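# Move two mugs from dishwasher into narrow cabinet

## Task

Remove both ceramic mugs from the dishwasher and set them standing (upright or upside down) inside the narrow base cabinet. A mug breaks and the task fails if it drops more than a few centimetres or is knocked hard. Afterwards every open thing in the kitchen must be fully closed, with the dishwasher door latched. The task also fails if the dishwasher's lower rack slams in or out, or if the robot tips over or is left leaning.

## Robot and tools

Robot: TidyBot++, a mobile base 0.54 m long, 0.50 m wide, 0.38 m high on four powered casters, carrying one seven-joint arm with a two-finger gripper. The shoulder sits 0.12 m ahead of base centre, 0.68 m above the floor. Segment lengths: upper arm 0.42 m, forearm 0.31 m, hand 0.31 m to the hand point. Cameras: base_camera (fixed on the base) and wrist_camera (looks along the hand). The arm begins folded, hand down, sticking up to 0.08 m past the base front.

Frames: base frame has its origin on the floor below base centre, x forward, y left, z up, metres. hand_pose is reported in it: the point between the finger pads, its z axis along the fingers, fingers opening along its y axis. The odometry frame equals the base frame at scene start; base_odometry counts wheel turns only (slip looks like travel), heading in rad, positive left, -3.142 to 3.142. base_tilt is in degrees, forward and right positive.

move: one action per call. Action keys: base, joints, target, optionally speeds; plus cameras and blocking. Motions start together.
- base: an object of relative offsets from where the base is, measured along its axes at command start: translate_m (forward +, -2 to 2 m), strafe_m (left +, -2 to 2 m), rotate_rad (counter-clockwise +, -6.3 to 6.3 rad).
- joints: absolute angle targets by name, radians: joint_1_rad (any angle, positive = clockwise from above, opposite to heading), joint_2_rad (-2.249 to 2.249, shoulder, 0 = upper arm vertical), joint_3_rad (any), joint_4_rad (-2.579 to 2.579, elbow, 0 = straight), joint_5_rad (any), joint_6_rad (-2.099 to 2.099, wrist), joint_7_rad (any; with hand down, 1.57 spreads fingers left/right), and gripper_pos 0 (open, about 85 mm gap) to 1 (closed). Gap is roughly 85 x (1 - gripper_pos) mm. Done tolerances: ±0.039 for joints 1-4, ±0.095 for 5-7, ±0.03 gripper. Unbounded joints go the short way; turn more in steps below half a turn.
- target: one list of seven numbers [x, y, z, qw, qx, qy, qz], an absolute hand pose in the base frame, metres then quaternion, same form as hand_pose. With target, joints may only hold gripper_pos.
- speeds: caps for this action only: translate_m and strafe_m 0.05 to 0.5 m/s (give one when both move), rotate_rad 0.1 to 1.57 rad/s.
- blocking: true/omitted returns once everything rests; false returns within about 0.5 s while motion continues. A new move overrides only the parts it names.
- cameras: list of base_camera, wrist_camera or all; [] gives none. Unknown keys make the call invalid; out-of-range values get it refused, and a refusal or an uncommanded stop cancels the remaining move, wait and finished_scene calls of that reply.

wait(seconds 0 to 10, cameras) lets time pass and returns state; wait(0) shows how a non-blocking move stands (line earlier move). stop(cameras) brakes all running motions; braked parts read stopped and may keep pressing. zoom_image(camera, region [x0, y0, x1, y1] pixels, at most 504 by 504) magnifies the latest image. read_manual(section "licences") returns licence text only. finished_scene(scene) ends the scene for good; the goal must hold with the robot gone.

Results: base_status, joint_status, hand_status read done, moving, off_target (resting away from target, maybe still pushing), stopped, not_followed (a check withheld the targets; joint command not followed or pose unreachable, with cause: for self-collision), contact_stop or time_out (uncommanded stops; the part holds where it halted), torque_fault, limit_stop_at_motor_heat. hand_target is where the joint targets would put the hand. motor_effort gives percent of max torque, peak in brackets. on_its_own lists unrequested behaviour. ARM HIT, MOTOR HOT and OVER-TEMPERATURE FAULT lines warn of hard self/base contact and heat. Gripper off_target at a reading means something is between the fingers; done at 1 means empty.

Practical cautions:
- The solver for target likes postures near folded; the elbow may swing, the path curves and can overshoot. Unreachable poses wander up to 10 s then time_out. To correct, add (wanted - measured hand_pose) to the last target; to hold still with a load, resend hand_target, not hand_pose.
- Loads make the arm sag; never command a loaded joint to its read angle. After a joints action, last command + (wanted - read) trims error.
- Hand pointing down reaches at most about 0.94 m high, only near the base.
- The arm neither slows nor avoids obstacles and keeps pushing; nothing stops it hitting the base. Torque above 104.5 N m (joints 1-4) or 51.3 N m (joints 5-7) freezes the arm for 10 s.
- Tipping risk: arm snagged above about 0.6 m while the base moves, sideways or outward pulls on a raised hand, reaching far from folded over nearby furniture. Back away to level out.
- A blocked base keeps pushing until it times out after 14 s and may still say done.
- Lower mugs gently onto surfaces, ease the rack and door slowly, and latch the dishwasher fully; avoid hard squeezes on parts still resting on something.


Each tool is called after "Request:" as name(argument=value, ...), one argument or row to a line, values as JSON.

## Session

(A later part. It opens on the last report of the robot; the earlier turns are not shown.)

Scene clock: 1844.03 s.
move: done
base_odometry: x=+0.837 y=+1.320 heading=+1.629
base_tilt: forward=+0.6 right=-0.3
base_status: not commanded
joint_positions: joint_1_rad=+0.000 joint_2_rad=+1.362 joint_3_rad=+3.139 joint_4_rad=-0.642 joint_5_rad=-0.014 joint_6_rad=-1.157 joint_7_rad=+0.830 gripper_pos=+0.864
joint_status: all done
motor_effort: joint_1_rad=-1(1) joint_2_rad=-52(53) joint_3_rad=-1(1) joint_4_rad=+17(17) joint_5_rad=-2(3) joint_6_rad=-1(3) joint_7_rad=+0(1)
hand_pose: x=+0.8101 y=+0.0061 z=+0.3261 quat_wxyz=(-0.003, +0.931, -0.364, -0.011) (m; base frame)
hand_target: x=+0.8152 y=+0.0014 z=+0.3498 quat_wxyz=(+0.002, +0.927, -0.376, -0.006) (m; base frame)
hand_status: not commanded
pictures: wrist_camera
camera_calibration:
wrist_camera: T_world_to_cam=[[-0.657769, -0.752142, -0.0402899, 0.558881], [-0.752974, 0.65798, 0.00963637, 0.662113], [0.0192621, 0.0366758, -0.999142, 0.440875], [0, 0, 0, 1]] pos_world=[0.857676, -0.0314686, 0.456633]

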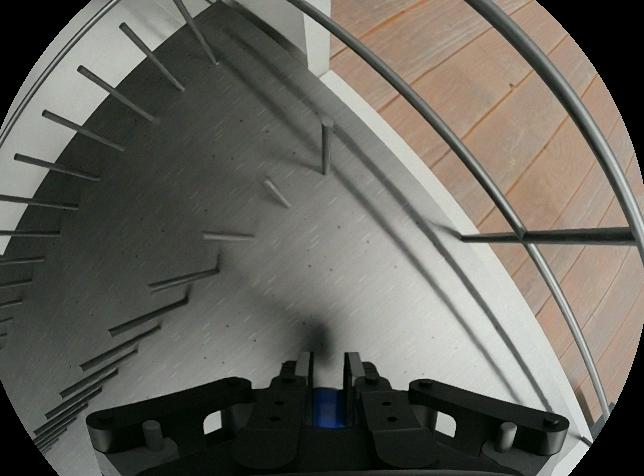

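Request:
move(
  joints={"joint_2_rad": 1.30, "joint_6_rad": -1.20},
  cameras=["wrist_camera"],
)

Request:
zoom_image(
  camera="wrist_camera",
  region=[250, 320, 400, 440],
)

Scene clock: 1849.57 s.
move: done
base_odometry: x=+0.837 y=+1.320 heading=+1.629
base_tilt: forward=+0.6 right=-0.3
base_status: not commanded
joint_positions: joint_1_rad=+0.000 joint_2_rad=+1.315 joint_3_rad=+3.139 joint_4_rad=-0.642 joint_5_rad=-0.014 joint_6_rad=-1.157 joint_7_rad=+0.830 gripper_pos=+0.864
joint_status: all done
motor_effort: joint_1_rad=-1(1) joint_2_rad=-53(57) joint_3_rad=-1(1) joint_4_rad=+17(18) joint_5_rad=-1(3) joint_6_rad=-1(1) joint_7_rad=+0(1)
hand_pose: x=+0.8260 y=+0.0061 z=+0.3588 quat_wxyz=(-0.012, +0.931, -0.364, +0.010) (m; base frame)
hand_target: x=+0.8248 y=+0.0014 z=+0.3744 quat_wxyz=(-0.003, +0.927, -0.376, +0.008) (m; base frame)
hand_status: not commanded
pictures: wrist_camera
camera_calibration:
wrist_camera: T_world_to_cam=[[-0.655173, -0.752123, -0.0711206, 0.57962], [-0.752578, 0.658001, -0.0257153, 0.686173], [0.0661385, 0.0366758, -0.997136, 0.433863], [0, 0, 0, 1]] pos_world=[0.867455, -0.0314687, 0.491489]

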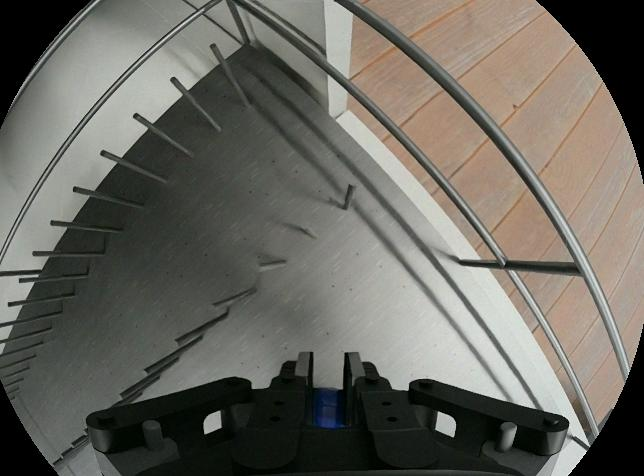

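Scaled by 3.360.

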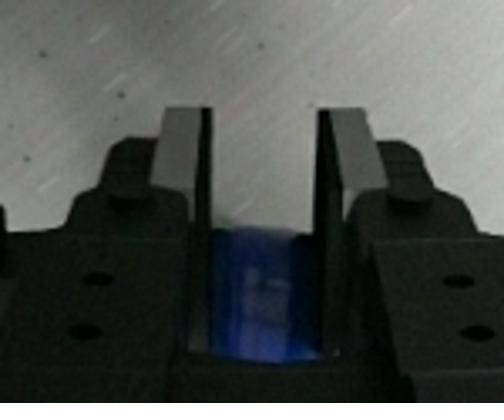

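Request:
move(
  joints={"gripper_pos": 1.0},
  cameras=[],
)

Request:
move(
  joints={"joint_2_rad": 1.17, "joint_6_rad": -1.44},
  cameras=["wrist_camera"],
)

Scene clock: 1860.67 s.
move: off_target
base_odometry: x=+0.837 y=+1.320 heading=+1.629
base_tilt: forward=+0.5 right=-0.2
base_status: not commanded
joint_positions: joint_1_rad=+0.000 joint_2_rad=+1.315 joint_3_rad=+3.139 joint_4_rad=-0.642 joint_5_rad=-0.014 joint_6_rad=-1.157 joint_7_rad=+0.830 gripper_pos=+0.864
joint_status: gripper_pos off_target (ended at +0.864, target +1.000)
motor_effort: joint_1_rad=-1(1) joint_2_rad=-52(53) joint_3_rad=-1(1) joint_4_rad=+17(17) joint_5_rad=-2(3) joint_6_rad=+0(1) joint_7_rad=+0(0)
hand_pose: x=+0.8260 y=+0.0061 z=+0.3588 quat_wxyz=(-0.012, +0.931, -0.364, +0.010) (m; base frame)
hand_target: x=+0.8248 y=+0.0014 z=+0.3744 quat_wxyz=(-0.003, +0.927, -0.376, +0.008) (m; base frame)
hand_status: not commanded
pictures: none
No camera images: "cameras" was empty.

Scene clock: 1862.03 s.
move: done
base_odometry: x=+0.837 y=+1.320 heading=+1.629
base_tilt: forward=+0.6 right=-0.3
base_status: not commanded
joint_positions: joint_1_rad=+0.000 joint_2_rad=+1.170 joint_3_rad=+3.139 joint_4_rad=-0.639 joint_5_rad=-0.014 joint_6_rad=-1.378 joint_7_rad=+0.830 gripper_pos=+0.864
joint_status: all done
motor_effort: joint_1_rad=-1(1) joint_2_rad=-51(57) joint_3_rad=-1(1) joint_4_rad=+17(18) joint_5_rad=-2(3) joint_6_rad=-1(2) joint_7_rad=+0(1)
hand_pose: x=+0.7978 y=+0.0064 z=+0.4607 quat_wxyz=(+0.001, +0.931, -0.363, -0.024) (m; base frame)
hand_target: x=+0.7842 y=+0.0014 z=+0.4664 quat_wxyz=(+0.017, +0.926, -0.376, -0.043) (m; base frame)
hand_status: not commanded
pictures: wrist_camera
camera_calibration:
wrist_camera: T_world_to_cam=[[-0.656147, -0.754266, -0.0235385, 0.547476], [-0.754599, 0.655497, 0.0300756, 0.643358], [-0.00725562, 0.0374961, -0.99927, 0.596844], [0, 0, 0, 1]] pos_world=[0.849032, -0.0311565, 0.589946]

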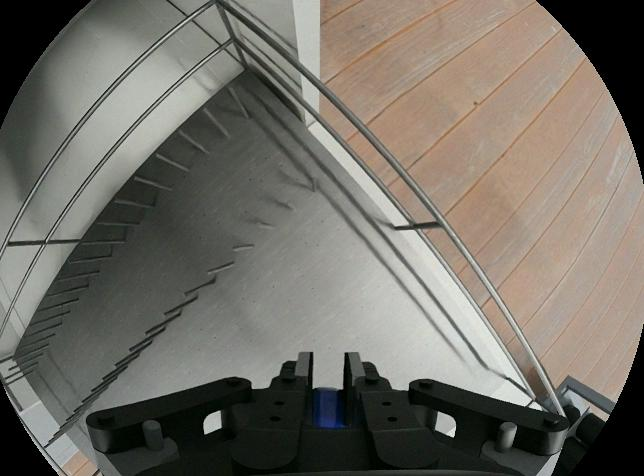

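Request:
move(
  joints={"joint_2_rad": 1.05, "joint_6_rad": -1.55},
  cameras=["base_camera"],
)

Request:
move(
  joints={"joint_2_rad": 0.75, "joint_4_rad": -1.20, "joint_6_rad": -1.29},
  cameras=["base_camera", "wrist_camera"],
)

Scene clock: 1865.80 s.
move: done
base_odometry: x=+0.837 y=+1.320 heading=+1.629
base_tilt: forward=+0.6 right=-0.3
base_status: not commanded
joint_positions: joint_1_rad=+0.000 joint_2_rad=+1.052 joint_3_rad=+3.139 joint_4_rad=-0.639 joint_5_rad=-0.014 joint_6_rad=-1.488 joint_7_rad=+0.830 gripper_pos=+0.864
joint_status: all done
motor_effort: joint_1_rad=-1(1) joint_2_rad=-50(56) joint_3_rad=-1(1) joint_4_rad=+18(19) joint_5_rad=-2(3) joint_6_rad=-2(2) joint_7_rad=+0(1)
hand_pose: x=+0.7850 y=+0.0064 z=+0.5420 quat_wxyz=(-0.001, +0.932, -0.362, -0.020) (m; base frame)
hand_target: x=+0.7710 y=+0.0014 z=+0.5485 quat_wxyz=(+0.015, +0.926, -0.376, -0.038) (m; base frame)
hand_status: not commanded
pictures: base_camera

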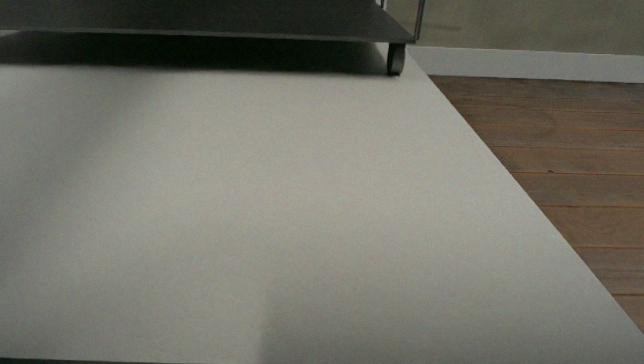

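Scene clock: 1867.60 s.
move: done
base_odometry: x=+0.837 y=+1.320 heading=+1.629
base_tilt: forward=+0.6 right=-0.3
base_status: not commanded
joint_positions: joint_1_rad=+0.000 joint_2_rad=+0.772 joint_3_rad=+3.139 joint_4_rad=-1.192 joint_5_rad=-0.014 joint_6_rad=-1.342 joint_7_rad=+0.830 gripper_pos=+0.864
joint_status: all done
motor_effort: joint_1_rad=-1(1) joint_2_rad=-41(51) joint_3_rad=-1(1) joint_4_rad=+15(18) joint_5_rad=-1(3) joint_6_rad=-2(3) joint_7_rad=+0(1)
hand_pose: x=+0.6518 y=+0.0064 z=+0.5556 quat_wxyz=(+0.023, +0.928, -0.362, -0.079) (m; base frame)
hand_target: x=+0.6672 y=+0.0014 z=+0.5635 quat_wxyz=(+0.018, +0.926, -0.375, -0.046) (m; base frame)
hand_status: not commanded
pictures: base_camera, wrist_camera
camera_calibration:
wrist_camera: T_world_to_cam=[[-0.653891, -0.754557, 0.0554208, 0.408554], [-0.745942, 0.655202, 0.119501, 0.475006], [-0.126482, 0.0367995, -0.991286, 0.763836], [0, 0, 0, 1]] pos_world=[0.718088, -0.0310564, 0.677774]

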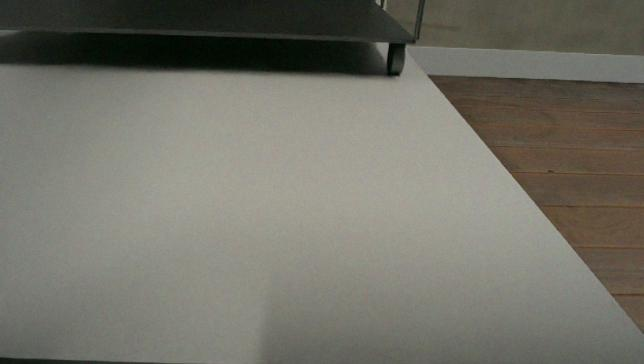

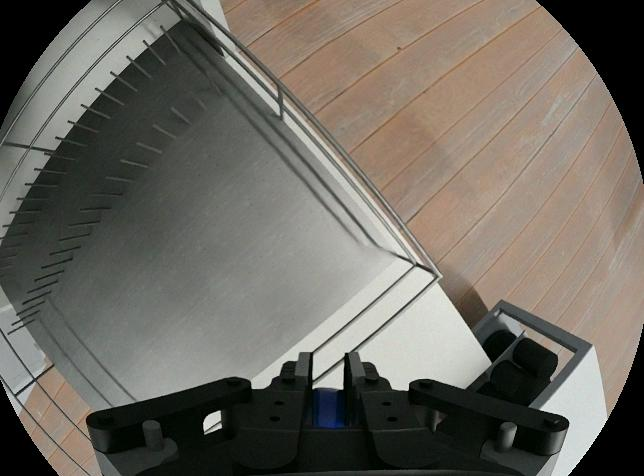

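Request:
move(
  base={"translate_m": -0.28},
  speeds={"translate_m": 0.2},
  joints={"joint_2_rad": 0.49, "joint_4_rad": -1.727, "joint_6_rad": -1.02},
  cameras=["base_camera", "wrist_camera"],
)

Scene clock: 1875.57 s.
move: done
base_odometry: x=+0.854 y=+1.040 heading=+1.629
base_tilt: forward=+0.5 right=-0.3
base_status: done
joint_positions: joint_1_rad=+0.000 joint_2_rad=+0.509 joint_3_rad=+3.139 joint_4_rad=-1.721 joint_5_rad=-0.014 joint_6_rad=-1.070 joint_7_rad=+0.830 gripper_pos=+0.864
joint_status: all done
motor_effort: joint_1_rad=-1(3) joint_2_rad=-31(45) joint_3_rad=+0(2) joint_4_rad=+13(17) joint_5_rad=-1(3) joint_6_rad=-3(4) joint_7_rad=+0(1)
hand_pose: x=+0.5234 y=+0.0059 z=+0.5495 quat_wxyz=(+0.023, +0.928, -0.364, -0.076) (m; base frame)
hand_target: x=+0.5383 y=+0.0014 z=+0.5539 quat_wxyz=(+0.018, +0.926, -0.376, -0.044) (m; base frame)
hand_status: not commanded
pictures: base_camera, wrist_camera
camera_calibration:
wrist_camera: T_world_to_cam=[[-0.656386, -0.752567, 0.0529129, 0.327163], [-0.744843, 0.657596, 0.113031, 0.383205], [-0.119858, 0.0347799, -0.992182, 0.738596], [0, 0, 0, 1]] pos_world=[0.5887, -0.0314702, 0.672197]

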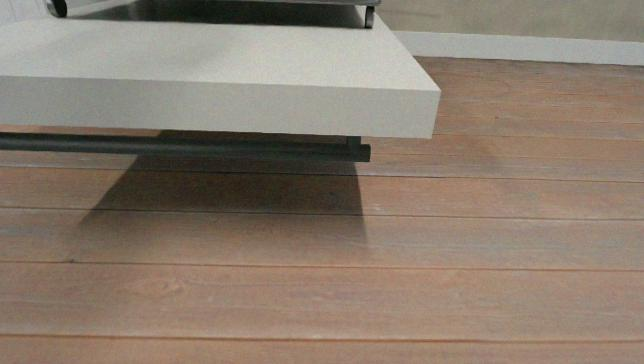

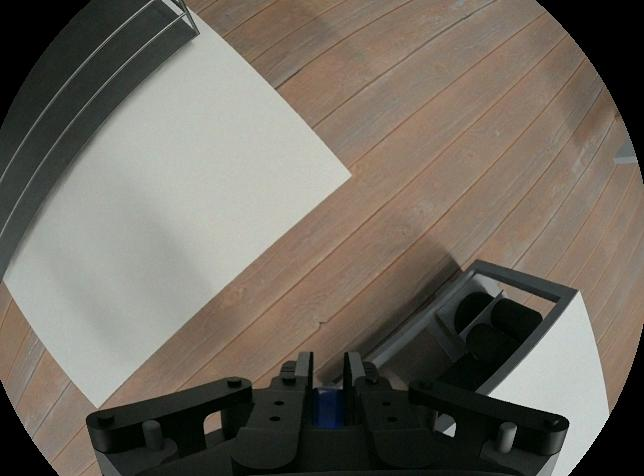

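Request:
move(
  base={"rotate_rad": -1.547},
  speeds={"rotate_rad": 0.6},
  joints={"joint_7_rad": -1.60},
  cameras=["base_camera", "wrist_camera"],
)

Scene clock: 1889.47 s.
move: done
base_odometry: x=+0.854 y=+1.040 heading=+0.082
base_tilt: forward=+0.5 right=-0.3
base_status: done
joint_positions: joint_1_rad=+0.001 joint_2_rad=+0.509 joint_3_rad=+3.141 joint_4_rad=-1.721 joint_5_rad=-0.014 joint_6_rad=-1.070 joint_7_rad=-1.558 gripper_pos=+0.864
joint_status: all done
motor_effort: joint_1_rad=-1(4) joint_2_rad=-32(32) joint_3_rad=+0(3) joint_4_rad=+13(14) joint_5_rad=-1(3) joint_6_rad=-2(4) joint_7_rad=+0(1)
hand_pose: x=+0.5236 y=+0.0046 z=+0.5495 quat_wxyz=(+0.079, +0.002, -0.997, -0.006) (m; base frame)
hand_target: x=+0.5383 y=+0.0014 z=+0.5539 quat_wxyz=(+0.048, -0.015, -0.999, +0.001) (m; base frame)
hand_status: not commanded
pictures: base_camera, wrist_camera
camera_calibration:
wrist_camera: T_world_to_cam=[[-0.0382067, 0.998987, -0.0237814, 0.0368459], [0.984785, 0.0336048, -0.170495, -0.362704], [-0.169524, -0.0299337, -0.985071, 0.761035], [0, 0, 0, 1]] pos_world=[0.487607, -0.0018394, 0.688711]

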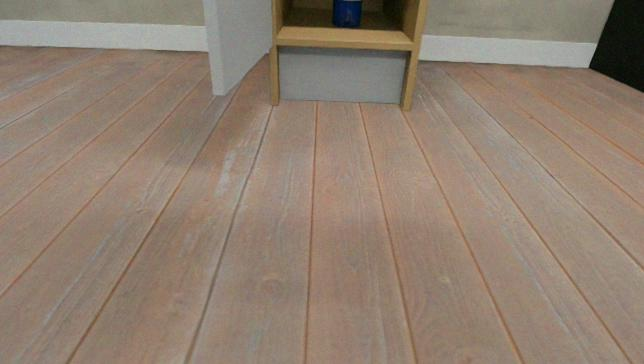

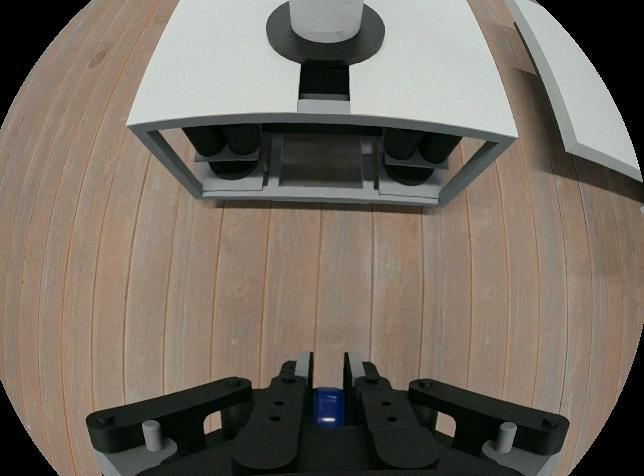

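Request:
zoom_image(
  camera="base_camera",
  region=[200, 0, 450, 130],
)

Scaled by 2.016.

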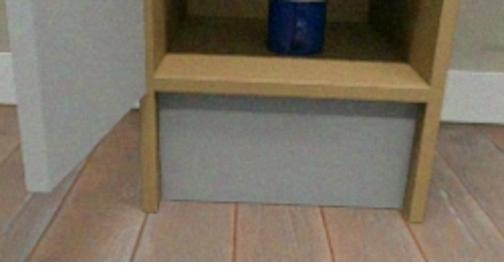

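Request:
move(
  base={"strafe_m": -0.056},
  speeds={"strafe_m": 0.1},
  cameras=[],
)

Request:
move(
  joints={"joint_2_rad": 1.0, "joint_4_rad": -1.30, "joint_6_rad": -0.80},
  cameras=["base_camera", "wrist_camera"],
)

Scene clock: 1957.40 s.
move: done
base_odometry: x=+0.858 y=+0.984 heading=+0.081
base_tilt: forward=+0.5 right=-0.3
base_status: done
joint_positions: joint_1_rad=+0.001 joint_2_rad=+0.509 joint_3_rad=+3.141 joint_4_rad=-1.721 joint_5_rad=-0.014 joint_6_rad=-1.070 joint_7_rad=-1.558 gripper_pos=+0.864
joint_status: not commanded
motor_effort: joint_1_rad=-1(4) joint_2_rad=-32(32) joint_3_rad=+0(2) joint_4_rad=+14(14) joint_5_rad=-1(3) joint_6_rad=-1(2) joint_7_rad=+0(1)
hand_pose: x=+0.5236 y=+0.0046 z=+0.5495 quat_wxyz=(+0.079, +0.002, -0.997, -0.006) (m; base frame)
hand_target: x=+0.5383 y=+0.0014 z=+0.5539 quat_wxyz=(+0.048, -0.015, -0.999, +0.001) (m; base frame)
hand_status: not commanded
pictures: none
No camera images: "cameras" was empty.

Scene clock: 1959.17 s.
move: done
base_odometry: x=+0.858 y=+0.984 heading=+0.081
base_tilt: forward=+0.5 right=-0.3
base_status: not commanded
joint_positions: joint_1_rad=+0.001 joint_2_rad=+0.996 joint_3_rad=+3.141 joint_4_rad=-1.332 joint_5_rad=-0.014 joint_6_rad=-0.862 joint_7_rad=-1.558 gripper_pos=+0.864
joint_status: all done
motor_effort: joint_1_rad=-1(1) joint_2_rad=-44(47) joint_3_rad=-1(1) joint_4_rad=+13(15) joint_5_rad=-1(2) joint_6_rad=+0(3) joint_7_rad=+0(1)
hand_pose: x=+0.6857 y=+0.0039 z=+0.3839 quat_wxyz=(+0.024, +0.001, -1.000, -0.005) (m; base frame)
hand_target: x=+0.7204 y=+0.0014 z=+0.3887 quat_wxyz=(-0.021, -0.015, -1.000, +0.000) (m; base frame)
hand_status: not commanded
pictures: base_camera, wrist_camera
camera_calibration:
wrist_camera: T_world_to_cam=[[-0.0331817, 0.999012, -0.0295521, 0.0385101], [0.997595, 0.0313051, -0.0618458, -0.601003], [-0.0608596, -0.0315332, -0.997648, 0.555688], [0, 0, 0, 1]] pos_world=[0.634654, -0.00213497, 0.51835]

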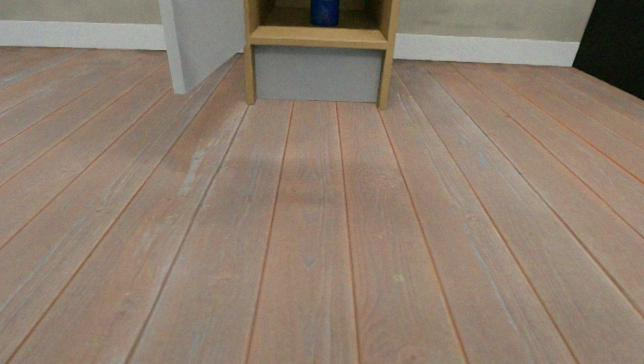

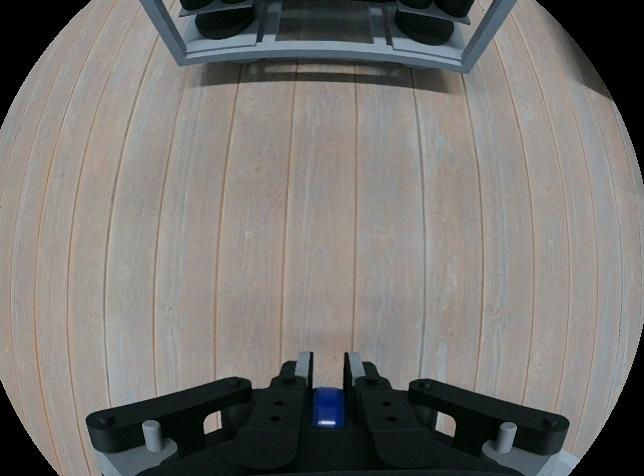

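Request:
move(
  joints={"joint_2_rad": 1.235, "joint_4_rad": -1.105, "joint_6_rad": -0.64},
  cameras=["base_camera", "wrist_camera"],
)

Request:
zoom_image(
  camera="base_camera",
  region=[220, 0, 440, 120],
)

Scene clock: 1965.20 s.
move: done
base_odometry: x=+0.858 y=+0.984 heading=+0.081
base_tilt: forward=+0.6 right=-0.2
base_status: not commanded
joint_positions: joint_1_rad=+0.001 joint_2_rad=+1.239 joint_3_rad=+3.141 joint_4_rad=-1.135 joint_5_rad=-0.014 joint_6_rad=-0.702 joint_7_rad=-1.558 gripper_pos=+0.864
joint_status: all done
motor_effort: joint_1_rad=-1(1) joint_2_rad=-48(52) joint_3_rad=-1(1) joint_4_rad=+13(15) joint_5_rad=-2(2) joint_6_rad=+1(2) joint_7_rad=+0(1)
hand_pose: x=+0.7554 y=+0.0034 z=+0.2823 quat_wxyz=(-0.033, +0.001, -0.999, -0.004) (m; base frame)
hand_target: x=+0.7922 y=+0.0014 z=+0.2945 quat_wxyz=(-0.081, -0.015, -0.997, -0.001) (m; base frame)
hand_status: not commanded
pictures: base_camera, wrist_camera
camera_calibration:
wrist_camera: T_world_to_cam=[[-0.0279357, 0.999006, -0.0347334, 0.0358376], [0.998231, 0.0297049, 0.0515104, -0.709383], [0.052491, -0.033233, -0.998068, 0.37303], [0, 0, 0, 1]] pos_world=[0.689548, -0.0023329, 0.410094]

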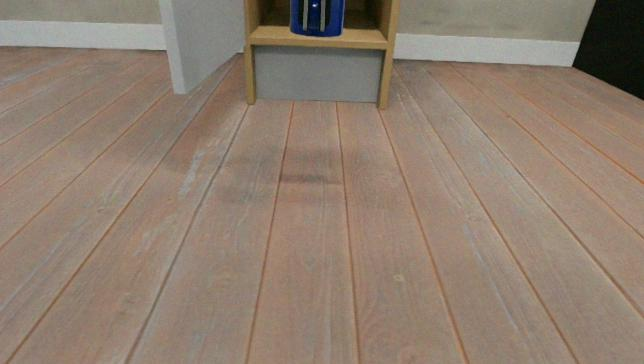

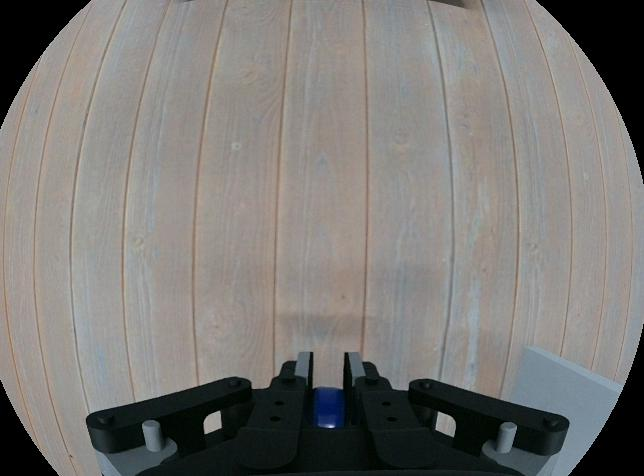

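Scaled by 2.291.

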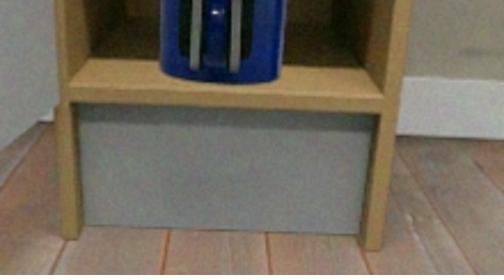

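Request:
move(
  joints={"joint_2_rad": 1.335, "joint_4_rad": -1.068, "joint_6_rad": -0.53},
  cameras=["base_camera"],
)

Request:
zoom_image(
  camera="base_camera",
  region=[220, 0, 440, 120],
)

Scene clock: 2001.37 s.
move: done
base_odometry: x=+0.858 y=+0.984 heading=+0.081
base_tilt: forward=+0.5 right=-0.3
base_status: not commanded
joint_positions: joint_1_rad=+0.001 joint_2_rad=+1.335 joint_3_rad=+3.141 joint_4_rad=-1.094 joint_5_rad=-0.014 joint_6_rad=-0.590 joint_7_rad=-1.558 gripper_pos=+0.864
joint_status: all done
motor_effort: joint_1_rad=-1(1) joint_2_rad=-49(52) joint_3_rad=-1(1) joint_4_rad=+13(14) joint_5_rad=-1(2) joint_6_rad=+2(2) joint_7_rad=+0(1)
hand_pose: x=+0.7716 y=+0.0030 z=+0.2332 quat_wxyz=(-0.061, +0.001, -0.998, -0.004) (m; base frame)
hand_target: x=+0.8042 y=+0.0014 z=+0.2431 quat_wxyz=(-0.104, -0.015, -0.994, -0.002) (m; base frame)
hand_status: not commanded
pictures: base_camera

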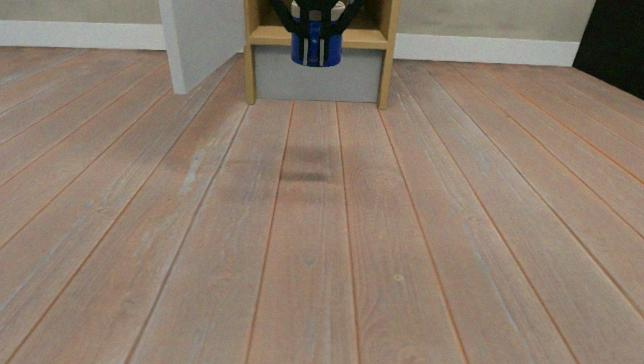

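Scaled by 2.291.

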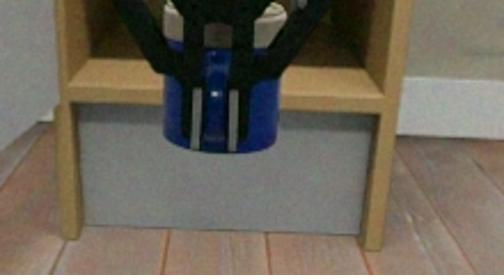

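Request:
zoom_image(
  camera="base_camera",
  region=[280, 0, 355, 75],
)

Scaled by 6.720.

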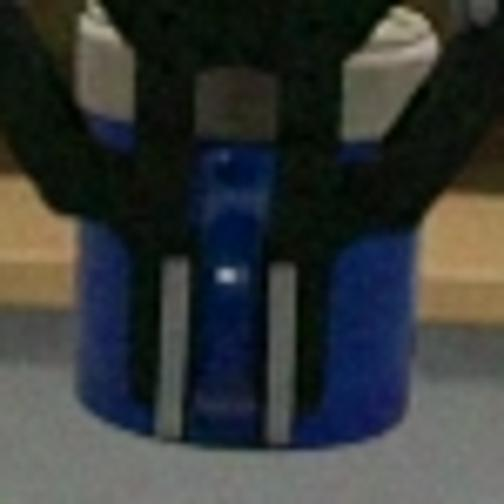

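Request:
move(
  joints={"joint_2_rad": 1.342, "joint_4_rad": -1.055, "joint_6_rad": -0.508},
  base={"strafe_m": -0.010, "translate_m": 0.10},
  speeds={"translate_m": 0.1},
  cameras=["base_camera"],
)

Request:
zoom_image(
  camera="base_camera",
  region=[200, 0, 440, 130],
)

Scene clock: 2023.77 s.
move: done
base_odometry: x=+0.959 y=+0.982 heading=+0.080
base_tilt: forward=+0.5 right=-0.3
base_status: done
joint_positions: joint_1_rad=+0.001 joint_2_rad=+1.338 joint_3_rad=+3.141 joint_4_rad=-1.080 joint_5_rad=-0.014 joint_6_rad=-0.567 joint_7_rad=-1.558 gripper_pos=+0.864
joint_status: all done
motor_effort: joint_1_rad=-1(2) joint_2_rad=-49(51) joint_3_rad=-1(2) joint_4_rad=+13(15) joint_5_rad=-1(3) joint_6_rad=+2(4) joint_7_rad=+0(0)
hand_pose: x=+0.7847 y=+0.0029 z=+0.2355 quat_wxyz=(-0.078, +0.001, -0.997, -0.004) (m; base frame)
hand_target: x=+0.8148 y=+0.0014 z=+0.2435 quat_wxyz=(-0.118, -0.015, -0.993, -0.002) (m; base frame)
hand_status: not commanded
pictures: base_camera

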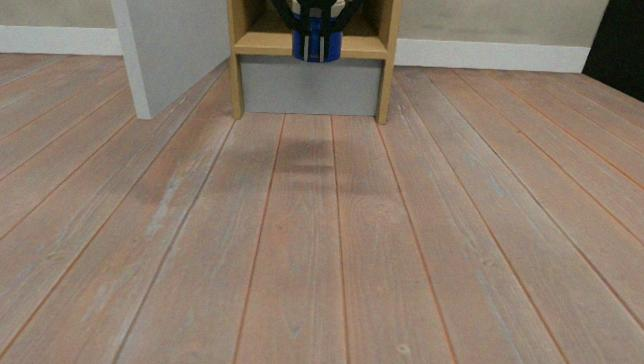

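Scaled by 2.100.

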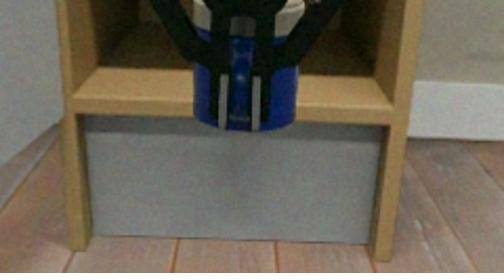

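Request:
move(
  base={"translate_m": 0.18},
  speeds={"translate_m": 0.1},
  cameras=["base_camera"],
)

Request:
zoom_image(
  camera="base_camera",
  region=[200, 0, 440, 130],
)

Scene clock: 2037.00 s.
move: done
base_odometry: x=+1.139 y=+0.996 heading=+0.080
base_tilt: forward=+0.6 right=-0.4
base_status: done
joint_positions: joint_1_rad=+0.001 joint_2_rad=+1.338 joint_3_rad=+3.141 joint_4_rad=-1.078 joint_5_rad=-0.014 joint_6_rad=-0.565 joint_7_rad=-1.558 gripper_pos=+0.864
joint_status: not commanded
motor_effort: joint_1_rad=-1(3) joint_2_rad=-50(51) joint_3_rad=-1(2) joint_4_rad=+13(15) joint_5_rad=-2(2) joint_6_rad=+2(3) joint_7_rad=+0(1)
hand_pose: x=+0.7869 y=+0.0029 z=+0.2362 quat_wxyz=(-0.080, +0.001, -0.997, -0.004) (m; base frame)
hand_target: x=+0.8148 y=+0.0014 z=+0.2435 quat_wxyz=(-0.118, -0.015, -0.993, -0.002) (m; base frame)
hand_status: not commanded
pictures: base_camera

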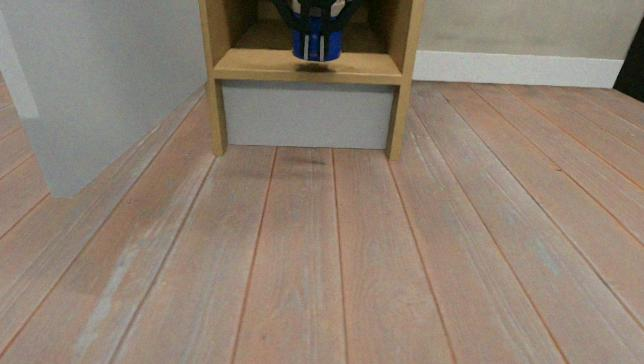

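Scaled by 2.100.

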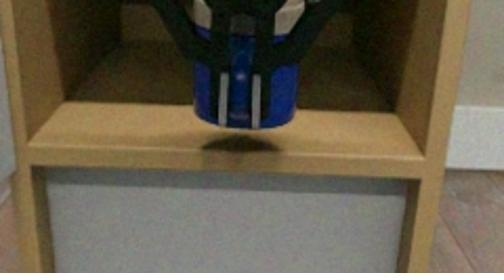

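Request:
move(
  base={"translate_m": 0.085},
  speeds={"translate_m": 0.06},
  cameras=["base_camera", "wrist_camera"],
)

Request:
zoom_image(
  camera="base_camera",
  region=[180, 0, 460, 150],
)

Scene clock: 2041.50 s.
move: done
base_odometry: x=+1.224 y=+1.003 heading=+0.079
base_tilt: forward=+0.5 right=-0.3
base_status: done
joint_positions: joint_1_rad=+0.001 joint_2_rad=+1.339 joint_3_rad=+3.141 joint_4_rad=-1.077 joint_5_rad=-0.014 joint_6_rad=-0.564 joint_7_rad=-1.558 gripper_pos=+0.864
joint_status: not commanded
motor_effort: joint_1_rad=-1(3) joint_2_rad=-49(51) joint_3_rad=-1(2) joint_4_rad=+13(15) joint_5_rad=-1(3) joint_6_rad=+2(4) joint_7_rad=+0(1)
hand_pose: x=+0.7874 y=+0.0029 z=+0.2363 quat_wxyz=(-0.081, +0.001, -0.997, -0.004) (m; base frame)
hand_target: x=+0.8148 y=+0.0014 z=+0.2435 quat_wxyz=(-0.118, -0.015, -0.993, -0.002) (m; base frame)
hand_status: not commanded
pictures: base_camera, wrist_camera
camera_calibration:
wrist_camera: T_world_to_cam=[[-0.0231372, 0.998984, -0.0386816, 0.0327617], [0.988665, 0.0286052, 0.147388, -0.753979], [0.148344, -0.0348331, -0.988322, 0.24771], [0, 0, 0, 1]] pos_world=[0.709444, -0.00253223, 0.357211]

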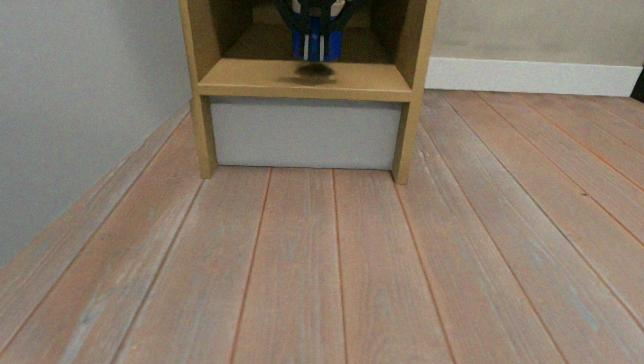

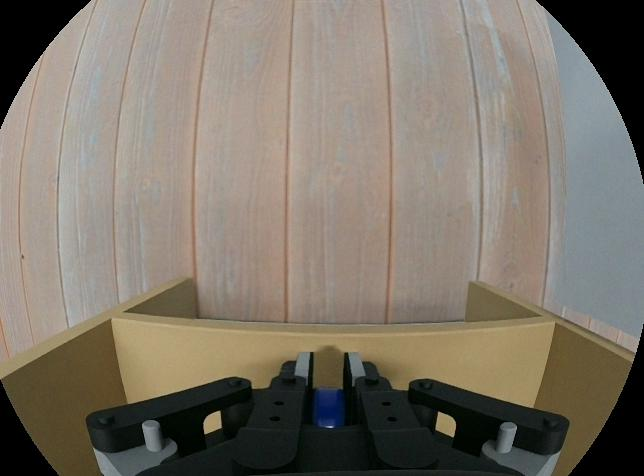

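Scaled by 1.800.

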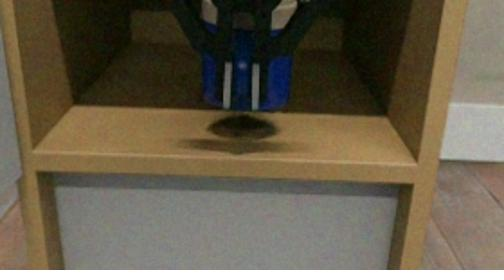

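Request:
move(
  base={"translate_m": 0.008},
  speeds={"translate_m": 0.05},
  cameras=[],
)

Request:
move(
  joints={"joint_2_rad": 1.362},
  cameras=["base_camera"],
)

Request:
zoom_image(
  camera="base_camera",
  region=[240, 0, 400, 110],
)

Scene clock: 2054.23 s.
move: done
base_odometry: x=+1.232 y=+1.004 heading=+0.079
base_tilt: forward=+0.6 right=-0.3
base_status: done
joint_positions: joint_1_rad=+0.001 joint_2_rad=+1.339 joint_3_rad=+3.141 joint_4_rad=-1.075 joint_5_rad=-0.014 joint_6_rad=-0.563 joint_7_rad=-1.558 gripper_pos=+0.864
joint_status: not commanded
motor_effort: joint_1_rad=-1(3) joint_2_rad=-50(51) joint_3_rad=-1(2) joint_4_rad=+13(15) joint_5_rad=-2(2) joint_6_rad=+2(3) joint_7_rad=+0(1)
hand_pose: x=+0.7887 y=+0.0029 z=+0.2368 quat_wxyz=(-0.082, +0.001, -0.997, -0.004) (m; base frame)
hand_target: x=+0.8148 y=+0.0014 z=+0.2435 quat_wxyz=(-0.118, -0.015, -0.993, -0.002) (m; base frame)
hand_status: not commanded
pictures: none
No camera images: "cameras" was empty.

Scene clock: 2054.93 s.
move: done
base_odometry: x=+1.232 y=+1.004 heading=+0.079
base_tilt: forward=+0.6 right=-0.3
base_status: not commanded
joint_positions: joint_1_rad=+0.001 joint_2_rad=+1.352 joint_3_rad=+3.141 joint_4_rad=-1.075 joint_5_rad=-0.014 joint_6_rad=-0.563 joint_7_rad=-1.558 gripper_pos=+0.864
joint_status: all done
motor_effort: joint_1_rad=-1(1) joint_2_rad=-49(50) joint_3_rad=-1(1) joint_4_rad=+13(14) joint_5_rad=-1(2) joint_6_rad=+2(2) joint_7_rad=+1(1)
hand_pose: x=+0.7825 y=+0.0029 z=+0.2277 quat_wxyz=(-0.076, +0.001, -0.997, -0.004) (m; base frame)
hand_target: x=+0.8059 y=+0.0014 z=+0.2296 quat_wxyz=(-0.108, -0.015, -0.994, -0.002) (m; base frame)
hand_status: not commanded
pictures: base_camera

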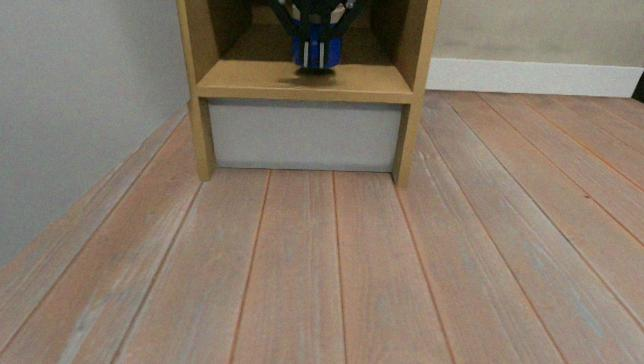

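Scaled by 3.150.

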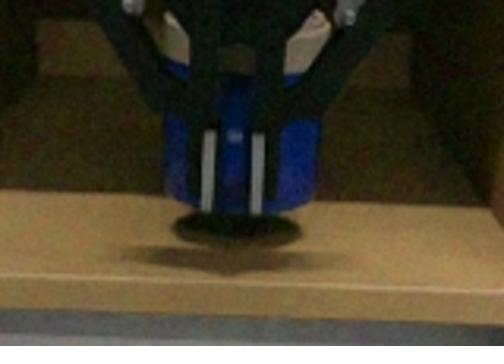

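Request:
move(
  joints={"joint_2_rad": 1.384, "joint_4_rad": -1.042},
  cameras=["base_camera"],
)

Request:
zoom_image(
  camera="base_camera",
  region=[240, 0, 400, 110],
)

Scene clock: 2060.30 s.
move: done
base_odometry: x=+1.232 y=+1.004 heading=+0.079
base_tilt: forward=+0.7 right=-0.3
base_status: not commanded
joint_positions: joint_1_rad=+0.001 joint_2_rad=+1.373 joint_3_rad=+3.141 joint_4_rad=-1.066 joint_5_rad=-0.014 joint_6_rad=-0.563 joint_7_rad=-1.558 gripper_pos=+0.864
joint_status: all done
motor_effort: joint_1_rad=-1(1) joint_2_rad=-49(50) joint_3_rad=-1(1) joint_4_rad=+13(14) joint_5_rad=+0(2) joint_6_rad=+2(2) joint_7_rad=+0(1)
hand_pose: x=+0.7780 y=+0.0029 z=+0.2161 quat_wxyz=(-0.070, +0.000, -0.998, -0.004) (m; base frame)
hand_target: x=+0.8028 y=+0.0014 z=+0.2181 quat_wxyz=(-0.104, -0.015, -0.995, -0.002) (m; base frame)
hand_status: not commanded
pictures: base_camera

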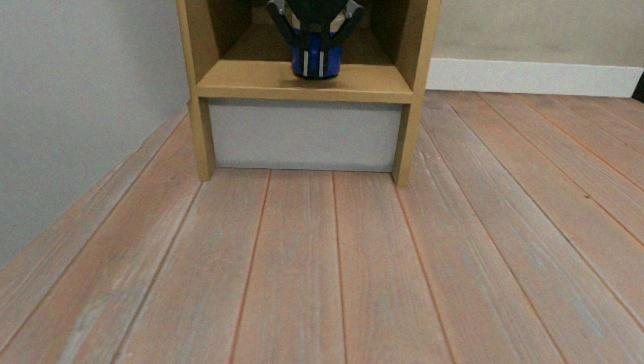

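Scaled by 3.150.

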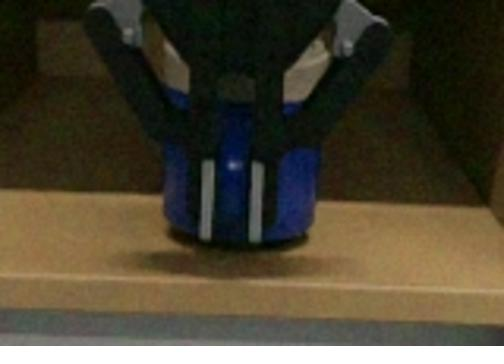

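Request:
move(
  joints={"joint_2_rad": 1.392, "joint_4_rad": -1.038},
  cameras=["base_camera"],
)

Request:
zoom_image(
  camera="base_camera",
  region=[270, 20, 370, 100],
)

Scene clock: 2063.70 s.
move: done
base_odometry: x=+1.232 y=+1.004 heading=+0.079
base_tilt: forward=+0.6 right=-0.3
base_status: not commanded
joint_positions: joint_1_rad=+0.001 joint_2_rad=+1.379 joint_3_rad=+3.141 joint_4_rad=-1.064 joint_5_rad=-0.014 joint_6_rad=-0.563 joint_7_rad=-1.558 gripper_pos=+0.864
joint_status: all done
motor_effort: joint_1_rad=-1(1) joint_2_rad=-49(50) joint_3_rad=-1(1) joint_4_rad=+13(13) joint_5_rad=-1(2) joint_6_rad=+2(2) joint_7_rad=+0(0)
hand_pose: x=+0.7765 y=+0.0029 z=+0.2131 quat_wxyz=(-0.068, +0.000, -0.998, -0.004) (m; base frame)
hand_target: x=+0.8013 y=+0.0014 z=+0.2137 quat_wxyz=(-0.102, -0.015, -0.995, -0.001) (m; base frame)
hand_status: not commanded
pictures: base_camera

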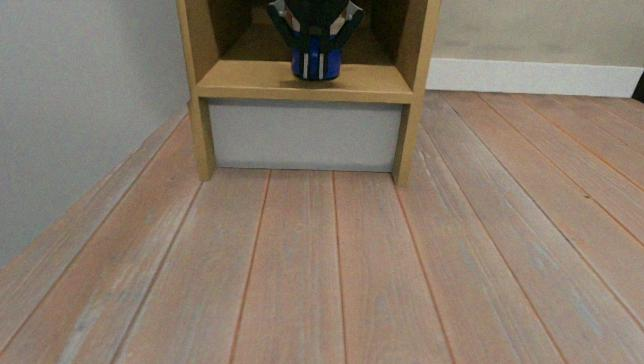

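Scaled by 5.040.

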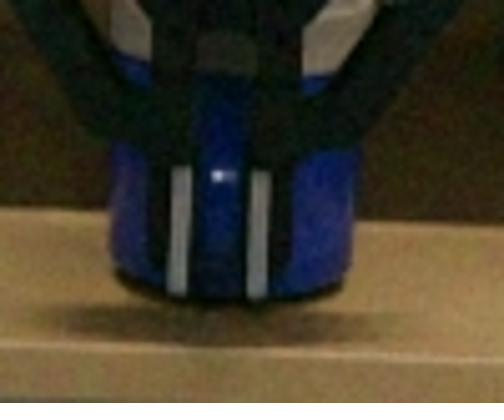

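Request:
move(
  joints={"joint_2_rad": 1.400, "joint_4_rad": -1.034},
  cameras=["base_camera"],
)

Request:
zoom_image(
  camera="base_camera",
  region=[270, 20, 370, 100],
)

Scene clock: 2067.70 s.
move: done
base_odometry: x=+1.232 y=+1.004 heading=+0.079
base_tilt: forward=+0.6 right=-0.4
base_status: not commanded
joint_positions: joint_1_rad=+0.001 joint_2_rad=+1.386 joint_3_rad=+3.141 joint_4_rad=-1.061 joint_5_rad=-0.014 joint_6_rad=-0.563 joint_7_rad=-1.558 gripper_pos=+0.864
joint_status: all done
motor_effort: joint_1_rad=-1(1) joint_2_rad=-49(50) joint_3_rad=-1(1) joint_4_rad=+13(13) joint_5_rad=-2(2) joint_6_rad=+2(2) joint_7_rad=+0(1)
hand_pose: x=+0.7746 y=+0.0029 z=+0.2090 quat_wxyz=(-0.066, +0.000, -0.998, -0.004) (m; base frame)
hand_target: x=+0.7997 y=+0.0014 z=+0.2093 quat_wxyz=(-0.100, -0.015, -0.995, -0.001) (m; base frame)
hand_status: not commanded
pictures: base_camera

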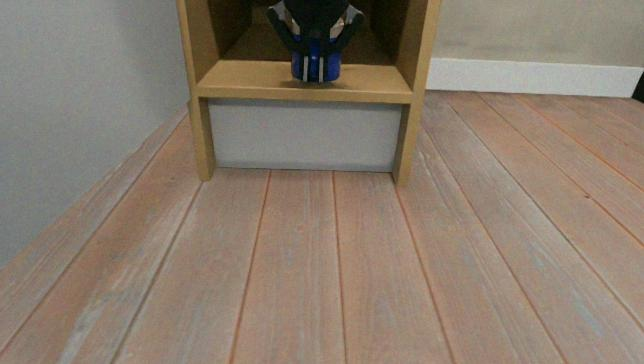

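Scaled by 5.040.

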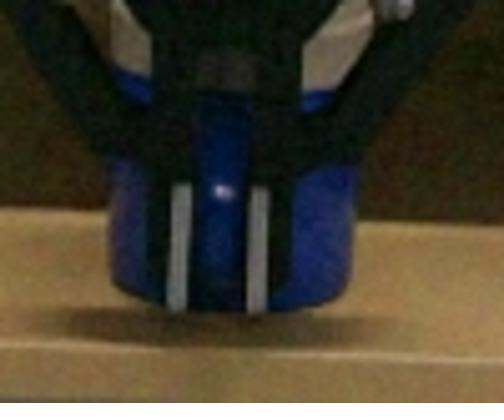

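Request:
move(
  joints={"joint_2_rad": 1.407, "joint_4_rad": -1.031},
  cameras=["base_camera"],
)

Request:
zoom_image(
  camera="base_camera",
  region=[270, 20, 370, 100],
)

Scene clock: 2071.23 s.
move: done
base_odometry: x=+1.232 y=+1.004 heading=+0.079
base_tilt: forward=+0.5 right=-0.2
base_status: not commanded
joint_positions: joint_1_rad=+0.001 joint_2_rad=+1.388 joint_3_rad=+3.141 joint_4_rad=-1.058 joint_5_rad=-0.014 joint_6_rad=-0.563 joint_7_rad=-1.558 gripper_pos=+0.864
joint_status: all done
motor_effort: joint_1_rad=-1(1) joint_2_rad=-48(49) joint_3_rad=-1(1) joint_4_rad=+12(13) joint_5_rad=-1(2) joint_6_rad=+2(2) joint_7_rad=+0(0)
hand_pose: x=+0.7754 y=+0.0029 z=+0.2083 quat_wxyz=(-0.066, +0.000, -0.998, -0.004) (m; base frame)
hand_target: x=+0.7980 y=+0.0014 z=+0.2054 quat_wxyz=(-0.098, -0.015, -0.995, -0.001) (m; base frame)
hand_status: not commanded
pictures: base_camera

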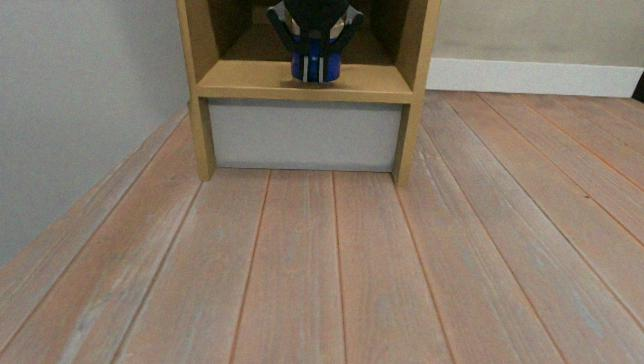

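Scaled by 5.040.

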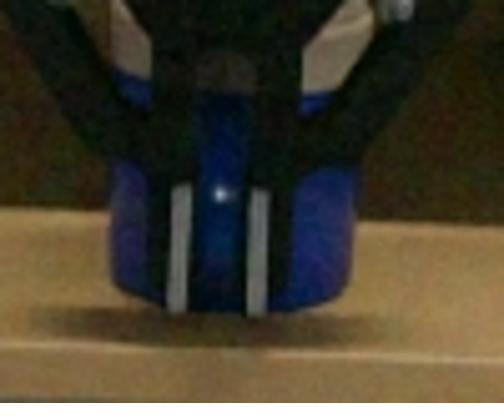

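Request:
move(
  joints={"gripper_pos": 0.89},
  cameras=[],
)

Request:
move(
  joints={"gripper_pos": 0.865},
  cameras=["base_camera"],
)

Request:
zoom_image(
  camera="base_camera",
  region=[270, 20, 370, 100],
)

Scene clock: 2076.67 s.
move: done
base_odometry: x=+1.232 y=+1.004 heading=+0.079
base_tilt: forward=+0.6 right=-0.3
base_status: not commanded
joint_positions: joint_1_rad=+0.001 joint_2_rad=+1.389 joint_3_rad=+3.141 joint_4_rad=-1.057 joint_5_rad=-0.014 joint_6_rad=-0.563 joint_7_rad=-1.558 gripper_pos=+0.864
joint_status: all done
motor_effort: joint_1_rad=-1(1) joint_2_rad=-47(48) joint_3_rad=-1(1) joint_4_rad=+12(12) joint_5_rad=-2(2) joint_6_rad=+1(2) joint_7_rad=+0(1)
hand_pose: x=+0.7755 y=+0.0029 z=+0.2082 quat_wxyz=(-0.066, +0.000, -0.998, -0.004) (m; base frame)
hand_target: x=+0.7980 y=+0.0014 z=+0.2054 quat_wxyz=(-0.098, -0.015, -0.995, -0.001) (m; base frame)
hand_status: not commanded
pictures: none
No camera images: "cameras" was empty.

Scene clock: 2077.07 s.
move: done
base_odometry: x=+1.232 y=+1.004 heading=+0.079
base_tilt: forward=+0.6 right=-0.3
base_status: not commanded
joint_positions: joint_1_rad=+0.001 joint_2_rad=+1.389 joint_3_rad=+3.141 joint_4_rad=-1.057 joint_5_rad=-0.014 joint_6_rad=-0.563 joint_7_rad=-1.558 gripper_pos=+0.862
joint_status: all done
motor_effort: joint_1_rad=-1(1) joint_2_rad=-47(48) joint_3_rad=-1(1) joint_4_rad=+12(12) joint_5_rad=-1(2) joint_6_rad=+2(2) joint_7_rad=+0(0)
hand_pose: x=+0.7755 y=+0.0029 z=+0.2082 quat_wxyz=(-0.066, +0.000, -0.998, -0.004) (m; base frame)
hand_target: x=+0.7980 y=+0.0014 z=+0.2054 quat_wxyz=(-0.098, -0.015, -0.995, -0.001) (m; base frame)
hand_status: not commanded
pictures: base_camera

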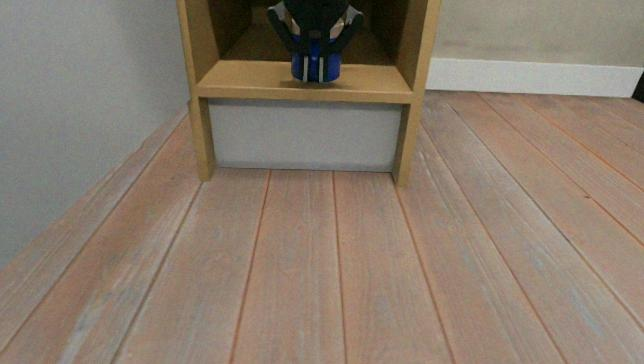

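Scaled by 5.040.

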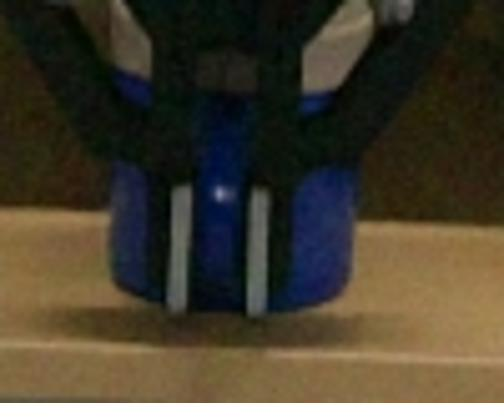

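Request:
move(
  joints={"gripper_pos": 0.845},
  cameras=["base_camera"],
)

Request:
zoom_image(
  camera="base_camera",
  region=[270, 20, 370, 100],
)

Request:
move(
  joints={"gripper_pos": 0.82},
  cameras=["base_camera"],
)

Request:
zoom_image(
  camera="base_camera",
  region=[270, 20, 370, 100],
)

Scene clock: 2080.33 s.
move: done
base_odometry: x=+1.232 y=+1.004 heading=+0.079
base_tilt: forward=+0.5 right=-0.3
base_status: not commanded
joint_positions: joint_1_rad=+0.001 joint_2_rad=+1.389 joint_3_rad=+3.141 joint_4_rad=-1.057 joint_5_rad=-0.014 joint_6_rad=-0.563 joint_7_rad=-1.558 gripper_pos=+0.844
joint_status: all done
motor_effort: joint_1_rad=-1(2) joint_2_rad=-47(48) joint_3_rad=-1(1) joint_4_rad=+12(12) joint_5_rad=-2(2) joint_6_rad=+2(2) joint_7_rad=+0(0)
hand_pose: x=+0.7758 y=+0.0029 z=+0.2083 quat_wxyz=(-0.067, +0.000, -0.998, -0.004) (m; base frame)
hand_target: x=+0.7980 y=+0.0014 z=+0.2054 quat_wxyz=(-0.098, -0.015, -0.995, -0.001) (m; base frame)
hand_status: not commanded
pictures: base_camera

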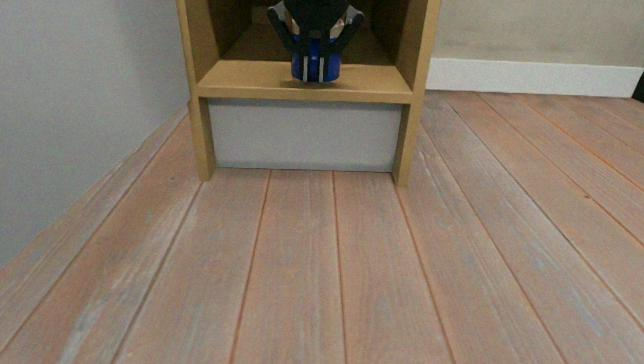

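Scaled by 5.040.

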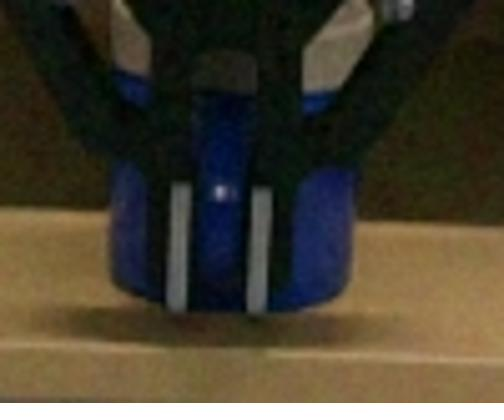

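Scene clock: 2080.83 s.
move: done
base_odometry: x=+1.232 y=+1.004 heading=+0.079
base_tilt: forward=+0.6 right=-0.3
base_status: not commanded
joint_positions: joint_1_rad=+0.001 joint_2_rad=+1.389 joint_3_rad=+3.141 joint_4_rad=-1.052 joint_5_rad=-0.014 joint_6_rad=-0.561 joint_7_rad=-1.558 gripper_pos=+0.820
joint_status: all done
motor_effort: joint_1_rad=-1(1) joint_2_rad=-45(46) joint_3_rad=-1(1) joint_4_rad=+11(12) joint_5_rad=-1(2) joint_6_rad=+1(2) joint_7_rad=+0(1)
hand_pose: x=+0.7790 y=+0.0029 z=+0.2095 quat_wxyz=(-0.070, +0.000, -0.998, -0.004) (m; base frame)
hand_target: x=+0.7980 y=+0.0014 z=+0.2054 quat_wxyz=(-0.098, -0.015, -0.995, -0.001) (m; base frame)
hand_status: not commanded
pictures: base_camera

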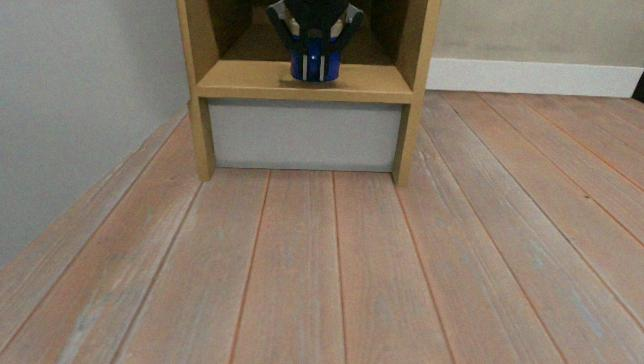

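Scaled by 5.040.

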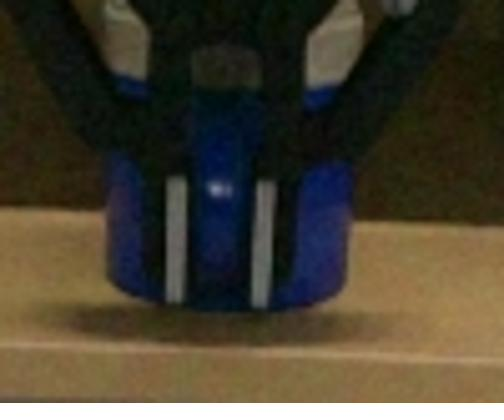

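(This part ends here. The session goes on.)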